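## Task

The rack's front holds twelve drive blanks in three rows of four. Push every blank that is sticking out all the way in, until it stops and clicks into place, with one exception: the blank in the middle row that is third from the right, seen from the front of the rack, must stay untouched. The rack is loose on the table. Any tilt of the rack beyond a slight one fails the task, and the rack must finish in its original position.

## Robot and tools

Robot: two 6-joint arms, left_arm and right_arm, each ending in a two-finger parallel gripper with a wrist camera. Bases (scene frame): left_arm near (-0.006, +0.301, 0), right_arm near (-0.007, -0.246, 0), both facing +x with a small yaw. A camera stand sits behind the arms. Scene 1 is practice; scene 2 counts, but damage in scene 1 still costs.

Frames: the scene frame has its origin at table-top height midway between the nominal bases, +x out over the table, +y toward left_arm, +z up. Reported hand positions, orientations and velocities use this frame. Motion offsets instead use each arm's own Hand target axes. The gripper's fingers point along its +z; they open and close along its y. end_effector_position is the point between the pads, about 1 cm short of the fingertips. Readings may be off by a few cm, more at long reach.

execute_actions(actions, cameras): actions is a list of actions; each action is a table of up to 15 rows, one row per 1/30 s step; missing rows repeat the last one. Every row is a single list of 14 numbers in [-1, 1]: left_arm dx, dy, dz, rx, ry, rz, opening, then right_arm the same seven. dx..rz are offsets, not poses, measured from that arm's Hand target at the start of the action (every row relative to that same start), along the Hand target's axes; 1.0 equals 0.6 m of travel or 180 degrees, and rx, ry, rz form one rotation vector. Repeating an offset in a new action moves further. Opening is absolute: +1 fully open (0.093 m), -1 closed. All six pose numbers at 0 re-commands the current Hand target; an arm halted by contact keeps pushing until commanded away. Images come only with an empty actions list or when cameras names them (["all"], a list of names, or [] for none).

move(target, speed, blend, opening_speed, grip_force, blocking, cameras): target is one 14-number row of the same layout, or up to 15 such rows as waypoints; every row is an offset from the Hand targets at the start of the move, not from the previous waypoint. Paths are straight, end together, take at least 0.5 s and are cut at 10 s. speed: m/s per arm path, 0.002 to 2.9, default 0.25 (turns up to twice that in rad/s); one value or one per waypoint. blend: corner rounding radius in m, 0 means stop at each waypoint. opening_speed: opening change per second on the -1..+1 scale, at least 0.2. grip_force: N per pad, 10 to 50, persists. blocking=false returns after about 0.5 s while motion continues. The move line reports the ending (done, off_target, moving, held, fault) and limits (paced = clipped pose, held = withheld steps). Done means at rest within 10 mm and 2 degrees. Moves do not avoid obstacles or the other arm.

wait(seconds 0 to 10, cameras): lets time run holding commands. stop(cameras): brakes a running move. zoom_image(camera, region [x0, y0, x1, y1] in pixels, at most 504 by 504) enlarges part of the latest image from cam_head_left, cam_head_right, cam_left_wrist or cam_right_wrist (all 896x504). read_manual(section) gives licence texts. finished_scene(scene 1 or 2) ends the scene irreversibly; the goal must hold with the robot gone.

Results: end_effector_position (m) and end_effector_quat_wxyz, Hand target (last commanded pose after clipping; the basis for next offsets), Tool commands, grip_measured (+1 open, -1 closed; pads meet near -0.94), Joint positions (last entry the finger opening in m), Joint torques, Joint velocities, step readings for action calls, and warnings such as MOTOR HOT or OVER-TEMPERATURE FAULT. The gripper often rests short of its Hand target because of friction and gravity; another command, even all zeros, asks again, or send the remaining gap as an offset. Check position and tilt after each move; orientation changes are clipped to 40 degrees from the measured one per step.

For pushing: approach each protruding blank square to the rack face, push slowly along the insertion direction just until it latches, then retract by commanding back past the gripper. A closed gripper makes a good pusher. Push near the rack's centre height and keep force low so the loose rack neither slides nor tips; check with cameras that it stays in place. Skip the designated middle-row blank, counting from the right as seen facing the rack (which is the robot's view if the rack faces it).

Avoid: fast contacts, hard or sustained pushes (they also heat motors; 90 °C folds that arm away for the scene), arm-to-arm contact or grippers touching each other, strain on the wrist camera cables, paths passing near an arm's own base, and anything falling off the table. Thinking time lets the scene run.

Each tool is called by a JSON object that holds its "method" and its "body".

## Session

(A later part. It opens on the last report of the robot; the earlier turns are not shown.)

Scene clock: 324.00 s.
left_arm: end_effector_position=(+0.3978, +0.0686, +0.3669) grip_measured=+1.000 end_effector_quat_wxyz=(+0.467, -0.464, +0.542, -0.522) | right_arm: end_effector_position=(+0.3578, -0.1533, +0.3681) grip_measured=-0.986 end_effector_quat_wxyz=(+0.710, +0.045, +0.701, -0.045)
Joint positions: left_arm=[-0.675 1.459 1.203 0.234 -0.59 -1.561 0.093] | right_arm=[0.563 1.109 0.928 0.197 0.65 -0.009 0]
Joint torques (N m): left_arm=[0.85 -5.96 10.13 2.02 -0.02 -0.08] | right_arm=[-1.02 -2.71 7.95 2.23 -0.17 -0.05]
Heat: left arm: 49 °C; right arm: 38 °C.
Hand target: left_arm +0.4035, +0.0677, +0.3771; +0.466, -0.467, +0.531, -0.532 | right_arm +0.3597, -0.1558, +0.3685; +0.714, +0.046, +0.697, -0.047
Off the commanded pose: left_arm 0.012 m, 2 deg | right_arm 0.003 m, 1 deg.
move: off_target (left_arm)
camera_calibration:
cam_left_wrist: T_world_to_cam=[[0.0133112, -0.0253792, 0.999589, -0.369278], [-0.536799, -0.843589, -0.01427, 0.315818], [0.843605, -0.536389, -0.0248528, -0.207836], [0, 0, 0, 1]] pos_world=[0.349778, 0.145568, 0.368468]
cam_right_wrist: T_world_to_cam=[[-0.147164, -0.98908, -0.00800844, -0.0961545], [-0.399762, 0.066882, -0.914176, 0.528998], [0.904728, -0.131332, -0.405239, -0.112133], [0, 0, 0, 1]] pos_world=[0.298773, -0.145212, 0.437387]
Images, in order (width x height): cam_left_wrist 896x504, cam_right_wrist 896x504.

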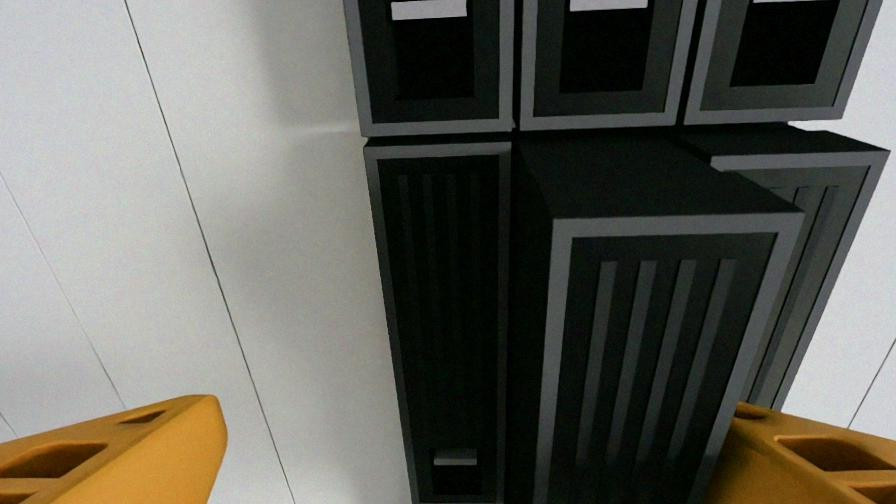

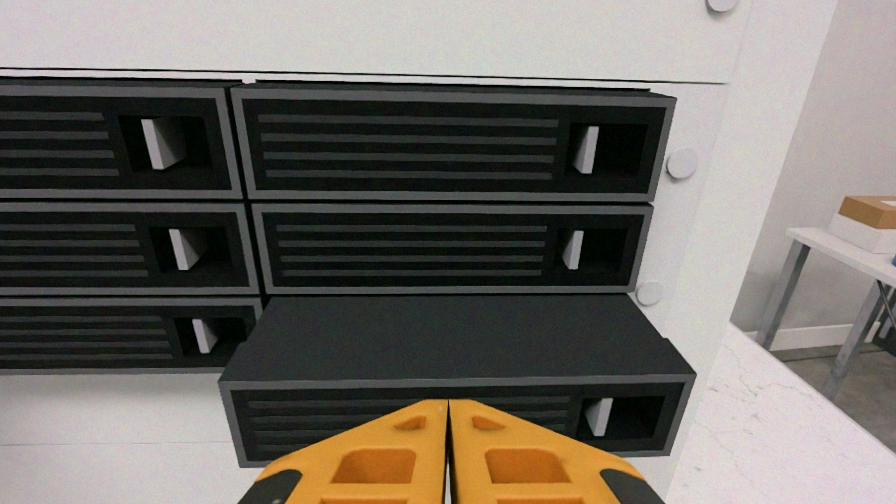

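{"method": "move", "body": {"target": [0, 0, 0.0283, 0, 0, 0, 1.0, 0.0167, 0, 0, 0, 0, 0, -1.0], "speed": 0.05, "cameras": ["cam_left_wrist", "cam_right_wrist"]}}

Scene clock: 329.67 s.
left_arm: end_effector_position=(+0.4100, +0.0672, +0.3678) grip_measured=+1.000 end_effector_quat_wxyz=(+0.467, -0.465, +0.541, -0.523) | right_arm: end_effector_position=(+0.3582, -0.1531, +0.3577) grip_measured=-0.986 end_effector_quat_wxyz=(+0.710, +0.045, +0.702, -0.045)
Joint positions: left_arm=[-0.654 1.499 1.241 0.237 -0.573 -1.564 0.093] | right_arm=[0.563 1.109 0.888 0.236 0.65 -0.009 0]
Joint torques (N m): left_arm=[1.5 -4.98 11 2.05 0.06 -0.07] | right_arm=[-1.09 -2.76 8.05 2.32 -0.17 -0.05]
Heat: left arm: 49 °C; right arm: 38 °C.
Hand target: left_arm +0.4204, +0.0656, +0.3770; +0.466, -0.467, +0.531, -0.532 | right_arm +0.3599, -0.1558, +0.3584; +0.714, +0.046, +0.697, -0.047
Off the commanded pose: left_arm 0.014 m, 2 deg | right_arm 0.003 m, 1 deg.
move: off_target (left_arm)
camera_calibration:
cam_left_wrist: T_world_to_cam=[[0.0128279, -0.0214129, 0.999688, -0.370414], [-0.534447, -0.845127, -0.0112442, 0.319175], [0.845105, -0.534136, -0.0222853, -0.220618], [0, 0, 0, 1]] pos_world=[0.36178, 0.143972, 0.368971]
cam_right_wrist: T_world_to_cam=[[-0.14679, -0.989141, -0.00727697, -0.0963146], [-0.400658, 0.0661811, -0.913835, 0.51965], [0.904393, -0.131226, -0.406022, -0.116221], [0, 0, 0, 1]] pos_world=[0.299173, -0.144911, 0.426985]
Images, in order (width x height): cam_left_wrist 896x504, cam_right_wrist 896x504.

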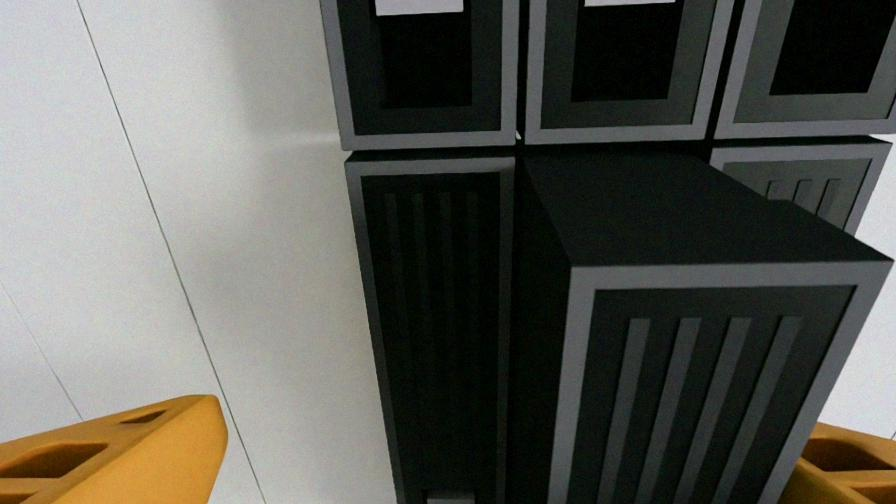

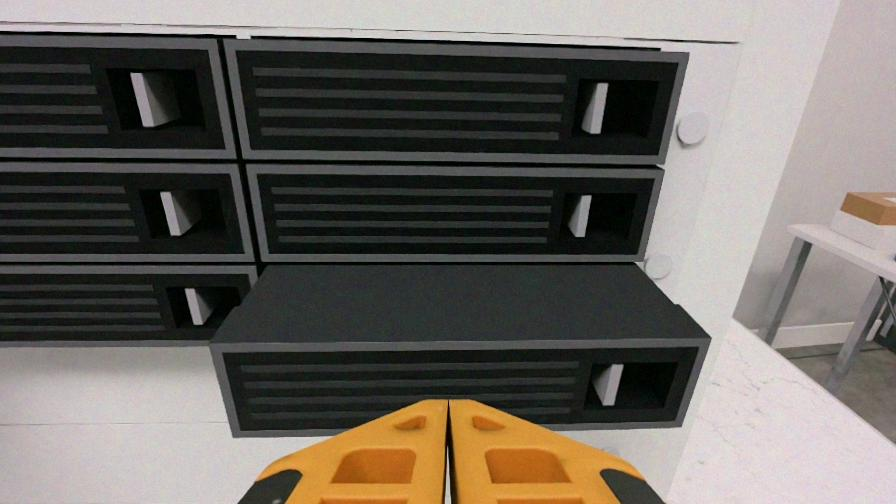

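{"method": "zoom_image", "body": {"camera": "cam_left_wrist", "region": [640, 40, 896, 300]}}

Scaled by 1.938 from the camera's 896x504 image, which has a finer 1280x720 frame.

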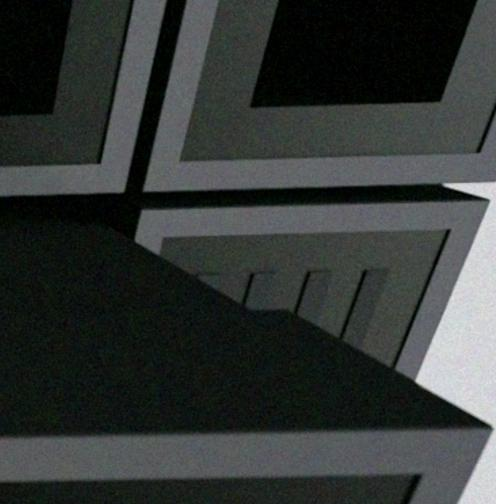

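{"method": "move", "body": {"target": [0, 0, -0.1167, 0, 0, 0, 1.0, 0.0019, 0, 0.0783, 0, 0, 0, -1.0], "speed": 0.06, "cameras": ["all"]}}

Scene clock: 339.63 s.
left_arm: end_effector_position=(+0.3563, +0.0715, +0.3816) grip_measured=+1.000 end_effector_quat_wxyz=(+0.467, -0.463, +0.529, -0.536) | right_arm: end_effector_position=(+0.4016, -0.1611, +0.3346) grip_measured=-0.986 end_effector_quat_wxyz=(+0.694, +0.037, +0.717, -0.055)
Joint positions: left_arm=[-0.764 1.337 1.129 0.222 -0.679 -1.564 0.093] | right_arm=[0.456 1.259 0.931 0.291 0.547 -0.009 0]
Joint torques (N m): left_arm=[-0.73 -8.29 5.52 1.75 -0.22 -0.02] | right_arm=[-0.84 -3.54 13.08 2.42 -0.15 -0.01]
Heat: left arm: 50 °C; right arm: 38 °C.
Hand target: left_arm +0.3509, +0.0746, +0.3769; +0.466, -0.467, +0.531, -0.532 | right_arm +0.4066, -0.1620, +0.3583; +0.714, +0.046, +0.697, -0.047
Off the commanded pose: left_arm 0.008 m, 1 deg | right_arm 0.024 m, 4 deg.
move: off_target (right_arm)
camera_calibration:
cam_left_wrist: T_world_to_cam=[[-0.0130756, 0.0030095, 0.99991, -0.376025], [-0.536863, -0.843658, -0.0044812, 0.292454], [0.843568, -0.536873, 0.012647, -0.185165], [0, 0, 0, 1]] pos_world=[0.308291, 0.148453, 0.379643]
cam_right_wrist: T_world_to_cam=[[-0.150182, -0.988425, 0.0214947, -0.106244], [-0.442435, 0.0477496, -0.895528, 0.524272], [0.884136, -0.144003, -0.444485, -0.14709], [0, 0, 0, 1]] pos_world=[0.346048, -0.15123, 0.406405]

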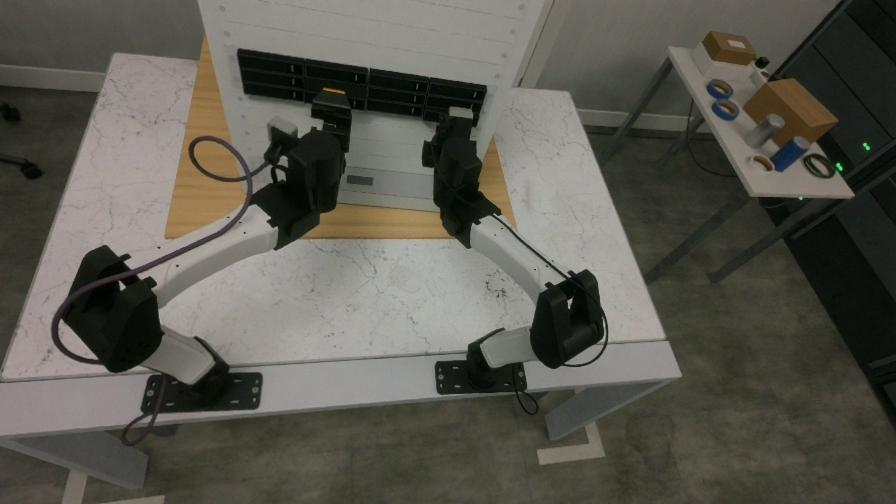

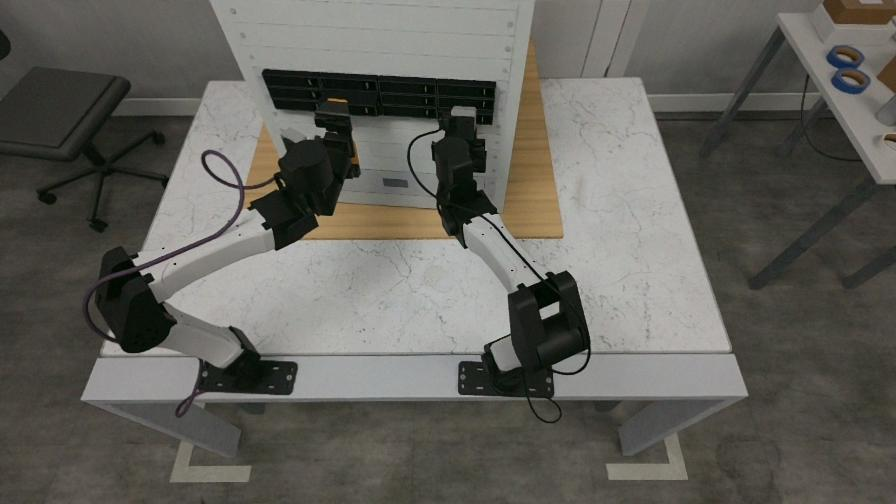

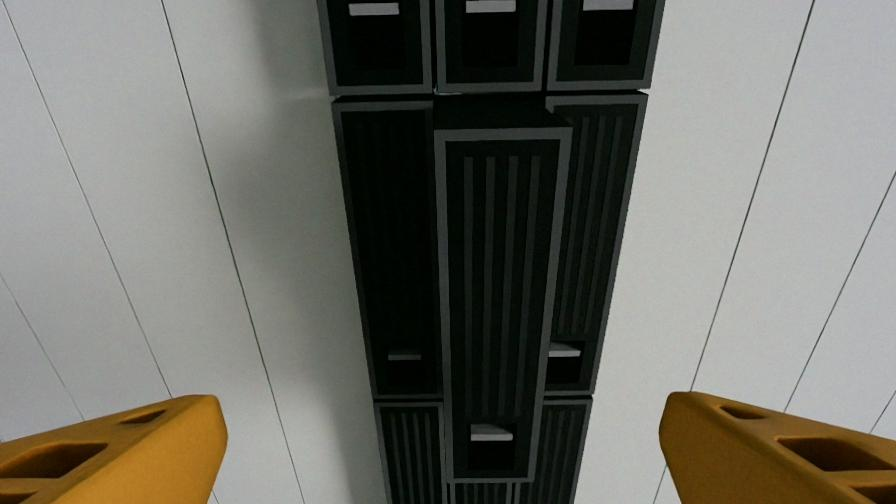

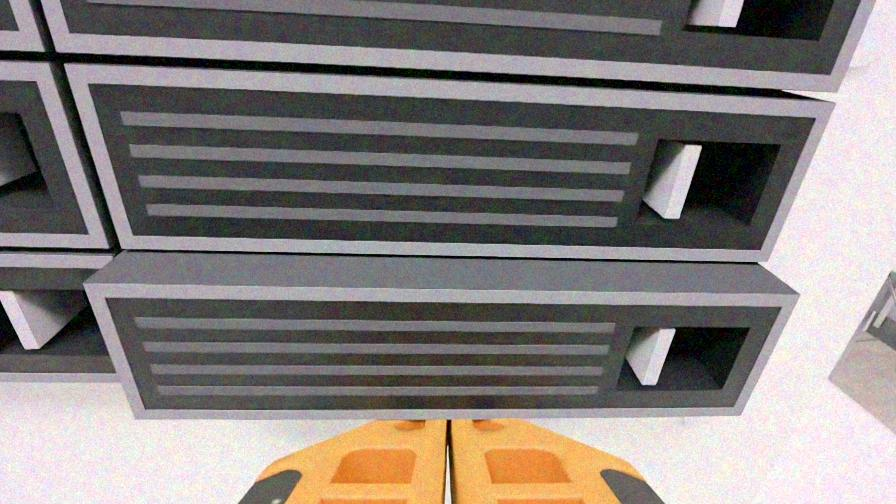

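{"method": "move", "body": {"target": [[0, 0, 0, 0, 0, 0, 1.0, 0.004, 0, -0.05, 0, 0, 0, -1.0], [0, 0, 0, 0, 0, 0, 1.0, -0.035, 0, -0.0667, 0, 0, 0, -1.0]], "speed": 0.08, "blend": [0.005, 0], "cameras": ["cam_left_wrist", "cam_right_wrist"]}}

Scene clock: 347.53 s.
left_arm: end_effector_position=(+0.3563, +0.0716, +0.3815) grip_measured=+1.000 end_effector_quat_wxyz=(+0.467, -0.463, +0.529, -0.536) | right_arm: end_effector_position=(+0.3714, -0.1570, +0.3532) grip_measured=-0.986 end_effector_quat_wxyz=(+0.696, +0.038, +0.715, -0.056)
Joint positions: left_arm=[-0.764 1.337 1.129 0.222 -0.679 -1.564 0.093] | right_arm=[0.525 1.153 0.931 0.192 0.617 -0.009 0]
Joint torques (N m): left_arm=[-0.58 -8.28 5.41 1.79 -0.21 -0.01] | right_arm=[0.8 -5.26 12.7 2.09 0.02 -0.04]
Heat: left arm: 47 °C; right arm: 39 °C.
Hand target: left_arm +0.3509, +0.0746, +0.3769; +0.466, -0.467, +0.532, -0.532 | right_arm +0.3663, -0.1567, +0.3785; +0.714, +0.046, +0.697, -0.047
Off the commanded pose: left_arm 0.008 m, 1 deg | right_arm 0.026 m, 3 deg.
move: off_target (right_arm)
camera_calibration:
cam_left_wrist: T_world_to_cam=[[-0.0127972, 0.00270091, 0.999914, -0.376066], [-0.536558, -0.843851, -0.00458766, 0.29243], [0.843767, -0.53657, 0.0122481, -0.185119], [0, 0, 0, 1]] pos_world=[0.308291, 0.148454, 0.379642]
cam_right_wrist: T_world_to_cam=[[-0.152157, -0.988166, 0.0193817, -0.105554], [-0.435599, 0.0494445, -0.898782, 0.526144], [0.887188, -0.145198, -0.437967, -0.115108], [0, 0, 0, 1]] pos_world=[0.315249, -0.147033, 0.424521]
Images, in order (width x height): cam_left_wrist 896x504, cam_right_wrist 896x504.

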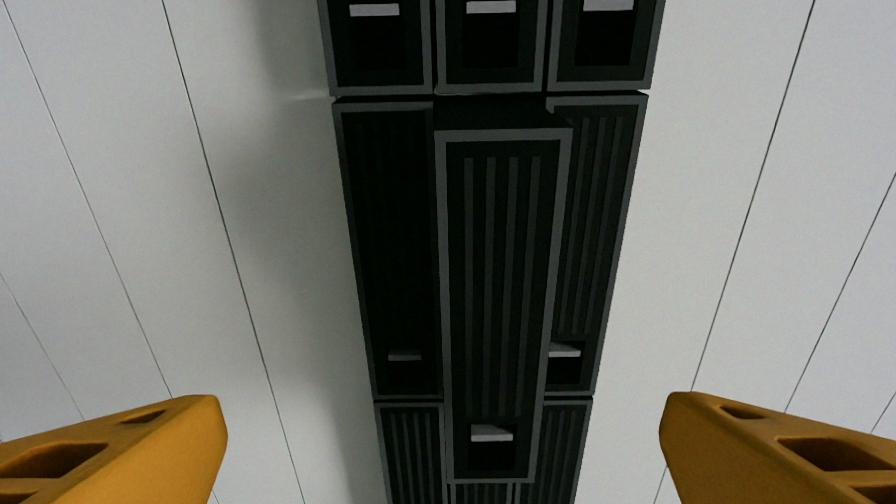

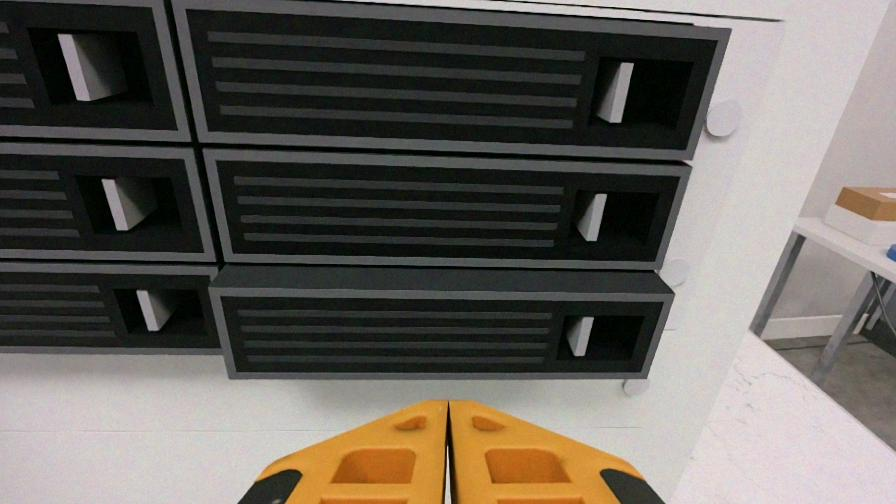

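{"method": "move", "body": {"target": [0, 0, 0, 0, 0, 0, 1.0, -0.0125, 0, 0.0117, 0, 0, 0, -1.0], "speed": 0.06, "cameras": ["cam_right_wrist"]}}

Scene clock: 355.77 s.
left_arm: end_effector_position=(+0.3563, +0.0716, +0.3815) grip_measured=+1.000 end_effector_quat_wxyz=(+0.467, -0.463, +0.529, -0.536) | right_arm: end_effector_position=(+0.3711, -0.1568, +0.3703) grip_measured=-0.986 end_effector_quat_wxyz=(+0.704, +0.043, +0.707, -0.050)
Joint positions: left_arm=[-0.764 1.337 1.129 0.222 -0.679 -1.564 0.093] | right_arm=[0.525 1.153 0.977 0.173 0.615 -0.009 0]
Joint torques (N m): left_arm=[-0.51 -8.32 5.52 1.82 -0.24 -0.04] | right_arm=[-0.55 -2.69 12.62 2.04 -0.14 -0.04]
Heat: left arm: 45 °C; right arm: 40 °C.
Hand target: left_arm +0.3509, +0.0746, +0.3769; +0.466, -0.467, +0.532, -0.532 | right_arm +0.3731, -0.1576, +0.3861; +0.714, +0.046, +0.697, -0.047
Off the commanded pose: left_arm 0.008 m, 1 deg | right_arm 0.016 m, 2 deg.
move: off_target (right_arm)
camera_calibration:
cam_right_wrist: T_world_to_cam=[[-0.150636, -0.988582, 0.00371637, -0.100584], [-0.414649, 0.059769, -0.908017, 0.538673], [0.897427, -0.138321, -0.418918, -0.11706], [0, 0, 0, 1]] pos_world=[0.313262, -0.147823, 0.440459]
Images, in order (width x height): cam_right_wrist 896x504.

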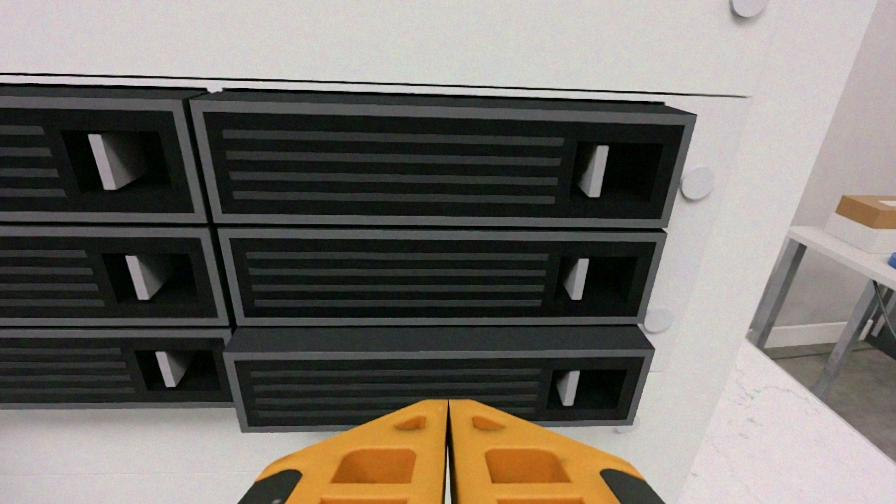

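{"method": "move", "body": {"target": [0, 0, 0, 0, 0, 0, 1.0, 0.0047, 0, 0.0567, 0, 0, 0, -1.0], "speed": 0.05, "cameras": ["cam_right_wrist"]}}

Scene clock: 360.13 s.
left_arm: end_effector_position=(+0.3563, +0.0716, +0.3815) grip_measured=+1.000 end_effector_quat_wxyz=(+0.467, -0.463, +0.529, -0.536) | right_arm: end_effector_position=(+0.4011, -0.1624, +0.3620) grip_measured=-0.986 end_effector_quat_wxyz=(+0.695, +0.041, +0.716, -0.058)
Joint positions: left_arm=[-0.764 1.337 1.129 0.222 -0.679 -1.564 0.093] | right_arm=[0.458 1.255 1.033 0.189 0.557 -0.009 0]
Joint torques (N m): left_arm=[-0.59 -8.28 5.38 1.8 -0.2 -0.04] | right_arm=[-1.17 -2.96 13.14 2.42 -0.29 -0.03]
Heat: left arm: 44 °C; right arm: 41 °C.
Hand target: left_arm +0.3509, +0.0746, +0.3769; +0.466, -0.467, +0.532, -0.532 | right_arm +0.4070, -0.1620, +0.3840; +0.714, +0.046, +0.697, -0.047
Off the commanded pose: left_arm 0.008 m, 1 deg | right_arm 0.023 m, 3 deg.
move: off_target (right_arm)
camera_calibration:
cam_right_wrist: T_world_to_cam=[[-0.159285, -0.987038, 0.0196123, -0.103591], [-0.438448, 0.052928, -0.897197, 0.548453], [0.884529, -0.151509, -0.441195, -0.137103], [0, 0, 0, 1]] pos_world=[0.345239, -0.152049, 0.433612]
Images, in order (width x height): cam_right_wrist 896x504.

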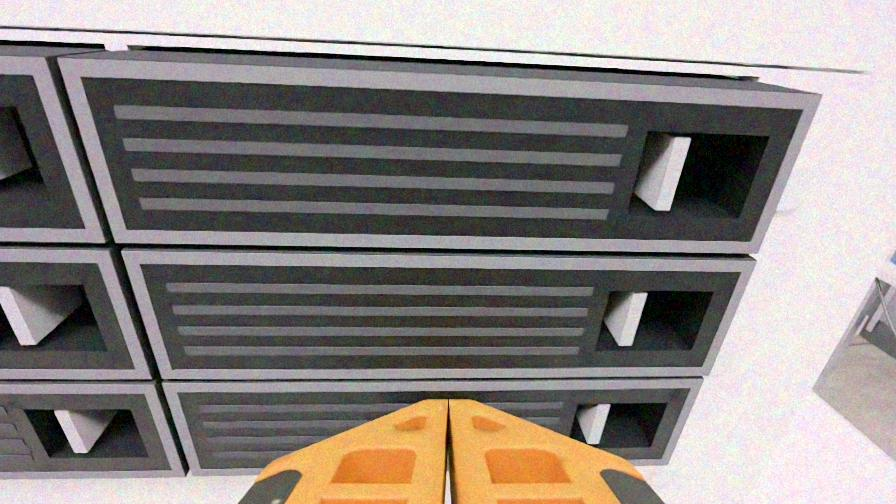

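{"method": "move", "body": {"target": [0, 0, -0.1, 0, 0, 0, 1.0, 0, 0, -0.1667, 0, 0, 0, -1.0], "speed": 0.12, "cameras": ["all"]}}

Scene clock: 365.07 s.
left_arm: end_effector_position=(+0.2952, +0.0799, +0.3838) grip_measured=+1.000 end_effector_quat_wxyz=(+0.466, -0.464, +0.527, -0.538) | right_arm: end_effector_position=(+0.3104, -0.1494, +0.3836) grip_measured=-0.986 end_effector_quat_wxyz=(+0.714, +0.050, +0.697, -0.043)
Joint positions: left_arm=[-0.925 1.162 1.019 0.163 -0.841 -1.564 0.093] | right_arm=[0.708 0.965 0.91 0.091 0.799 -0.014 0]
Joint torques (N m): left_arm=[-0.69 -5.75 5.39 1.69 -0.2 -0.04] | right_arm=[0.81 -2.47 7.53 1.96 -0.05 -0.08]
Heat: left arm: 43 °C; right arm: 41 °C.
Hand target: left_arm +0.2915, +0.0825, +0.3769; +0.466, -0.467, +0.531, -0.532 | right_arm +0.3078, -0.1489, +0.3817; +0.714, +0.046, +0.697, -0.047
Off the commanded pose: left_arm 0.008 m, 1 deg | right_arm 0.003 m, 1 deg.
move: done
camera_calibration:
cam_left_wrist: T_world_to_cam=[[-0.0139737, 0.00859601, 0.999865, -0.379289], [-0.536514, -0.843892, -0.00024302, 0.265049], [0.843776, -0.536445, 0.0164042, -0.130828], [0, 0, 0, 1]] pos_world=[0.247291, 0.156751, 0.381448]
cam_right_wrist: T_world_to_cam=[[-0.151142, -0.988336, -0.0186573, -0.0937555], [-0.387291, 0.0765707, -0.918773, 0.523372], [0.909485, -0.131639, -0.394346, -0.0682222], [0, 0, 0, 1]] pos_world=[0.250573, -0.141718, 0.452207]

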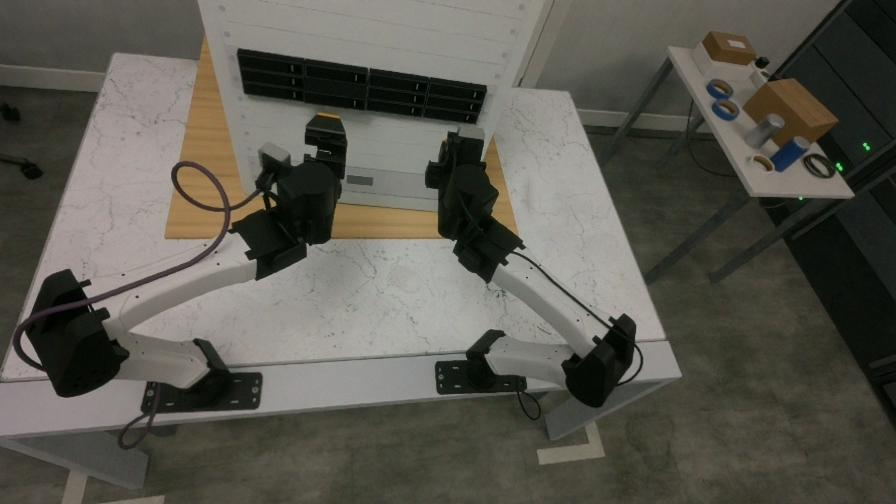

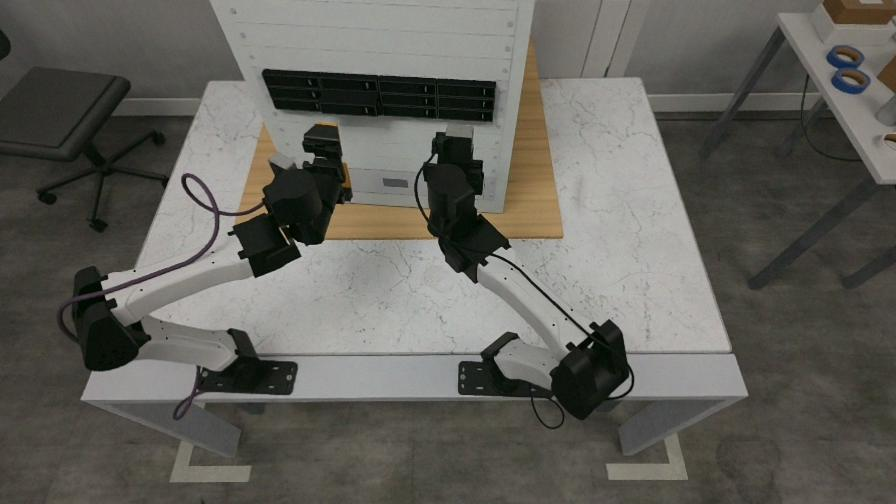

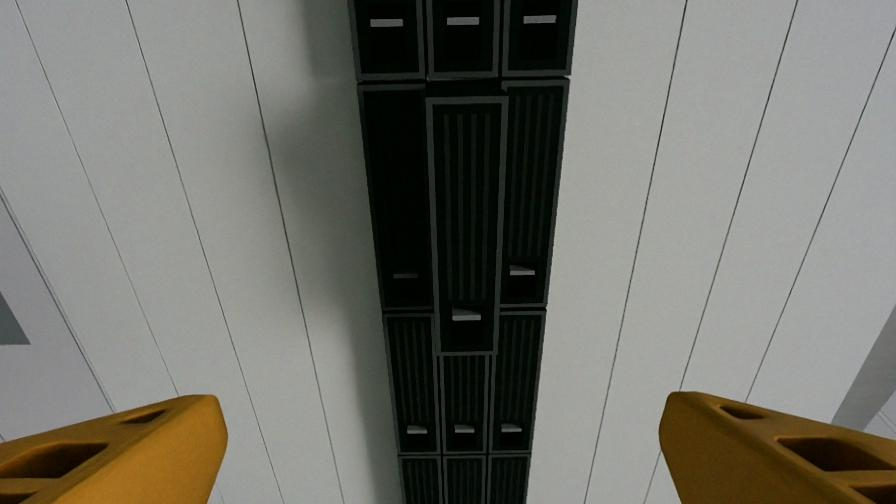

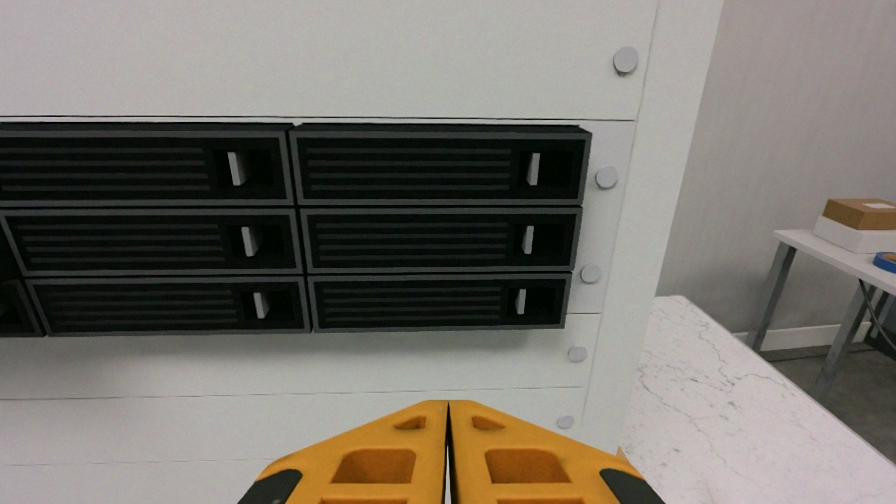

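{"method": "zoom_image", "body": {"camera": "cam_right_wrist", "region": [200, 90, 640, 350]}}

{"method": "zoom_image", "body": {"camera": "cam_left_wrist", "region": [320, 0, 620, 504]}}

Scaled by 1.145 from the camera's 896x504 image, which has a finer 1280x720 frame.

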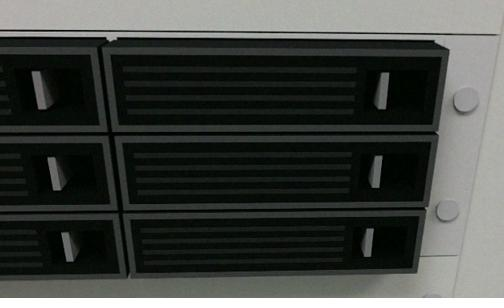

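Scaled by 1.000.

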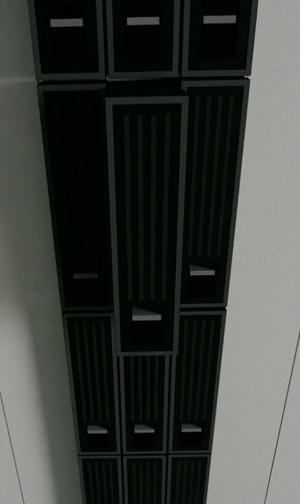

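{"method": "finished_scene", "body": {"scene": 1}}

The scene is finished: the task was done.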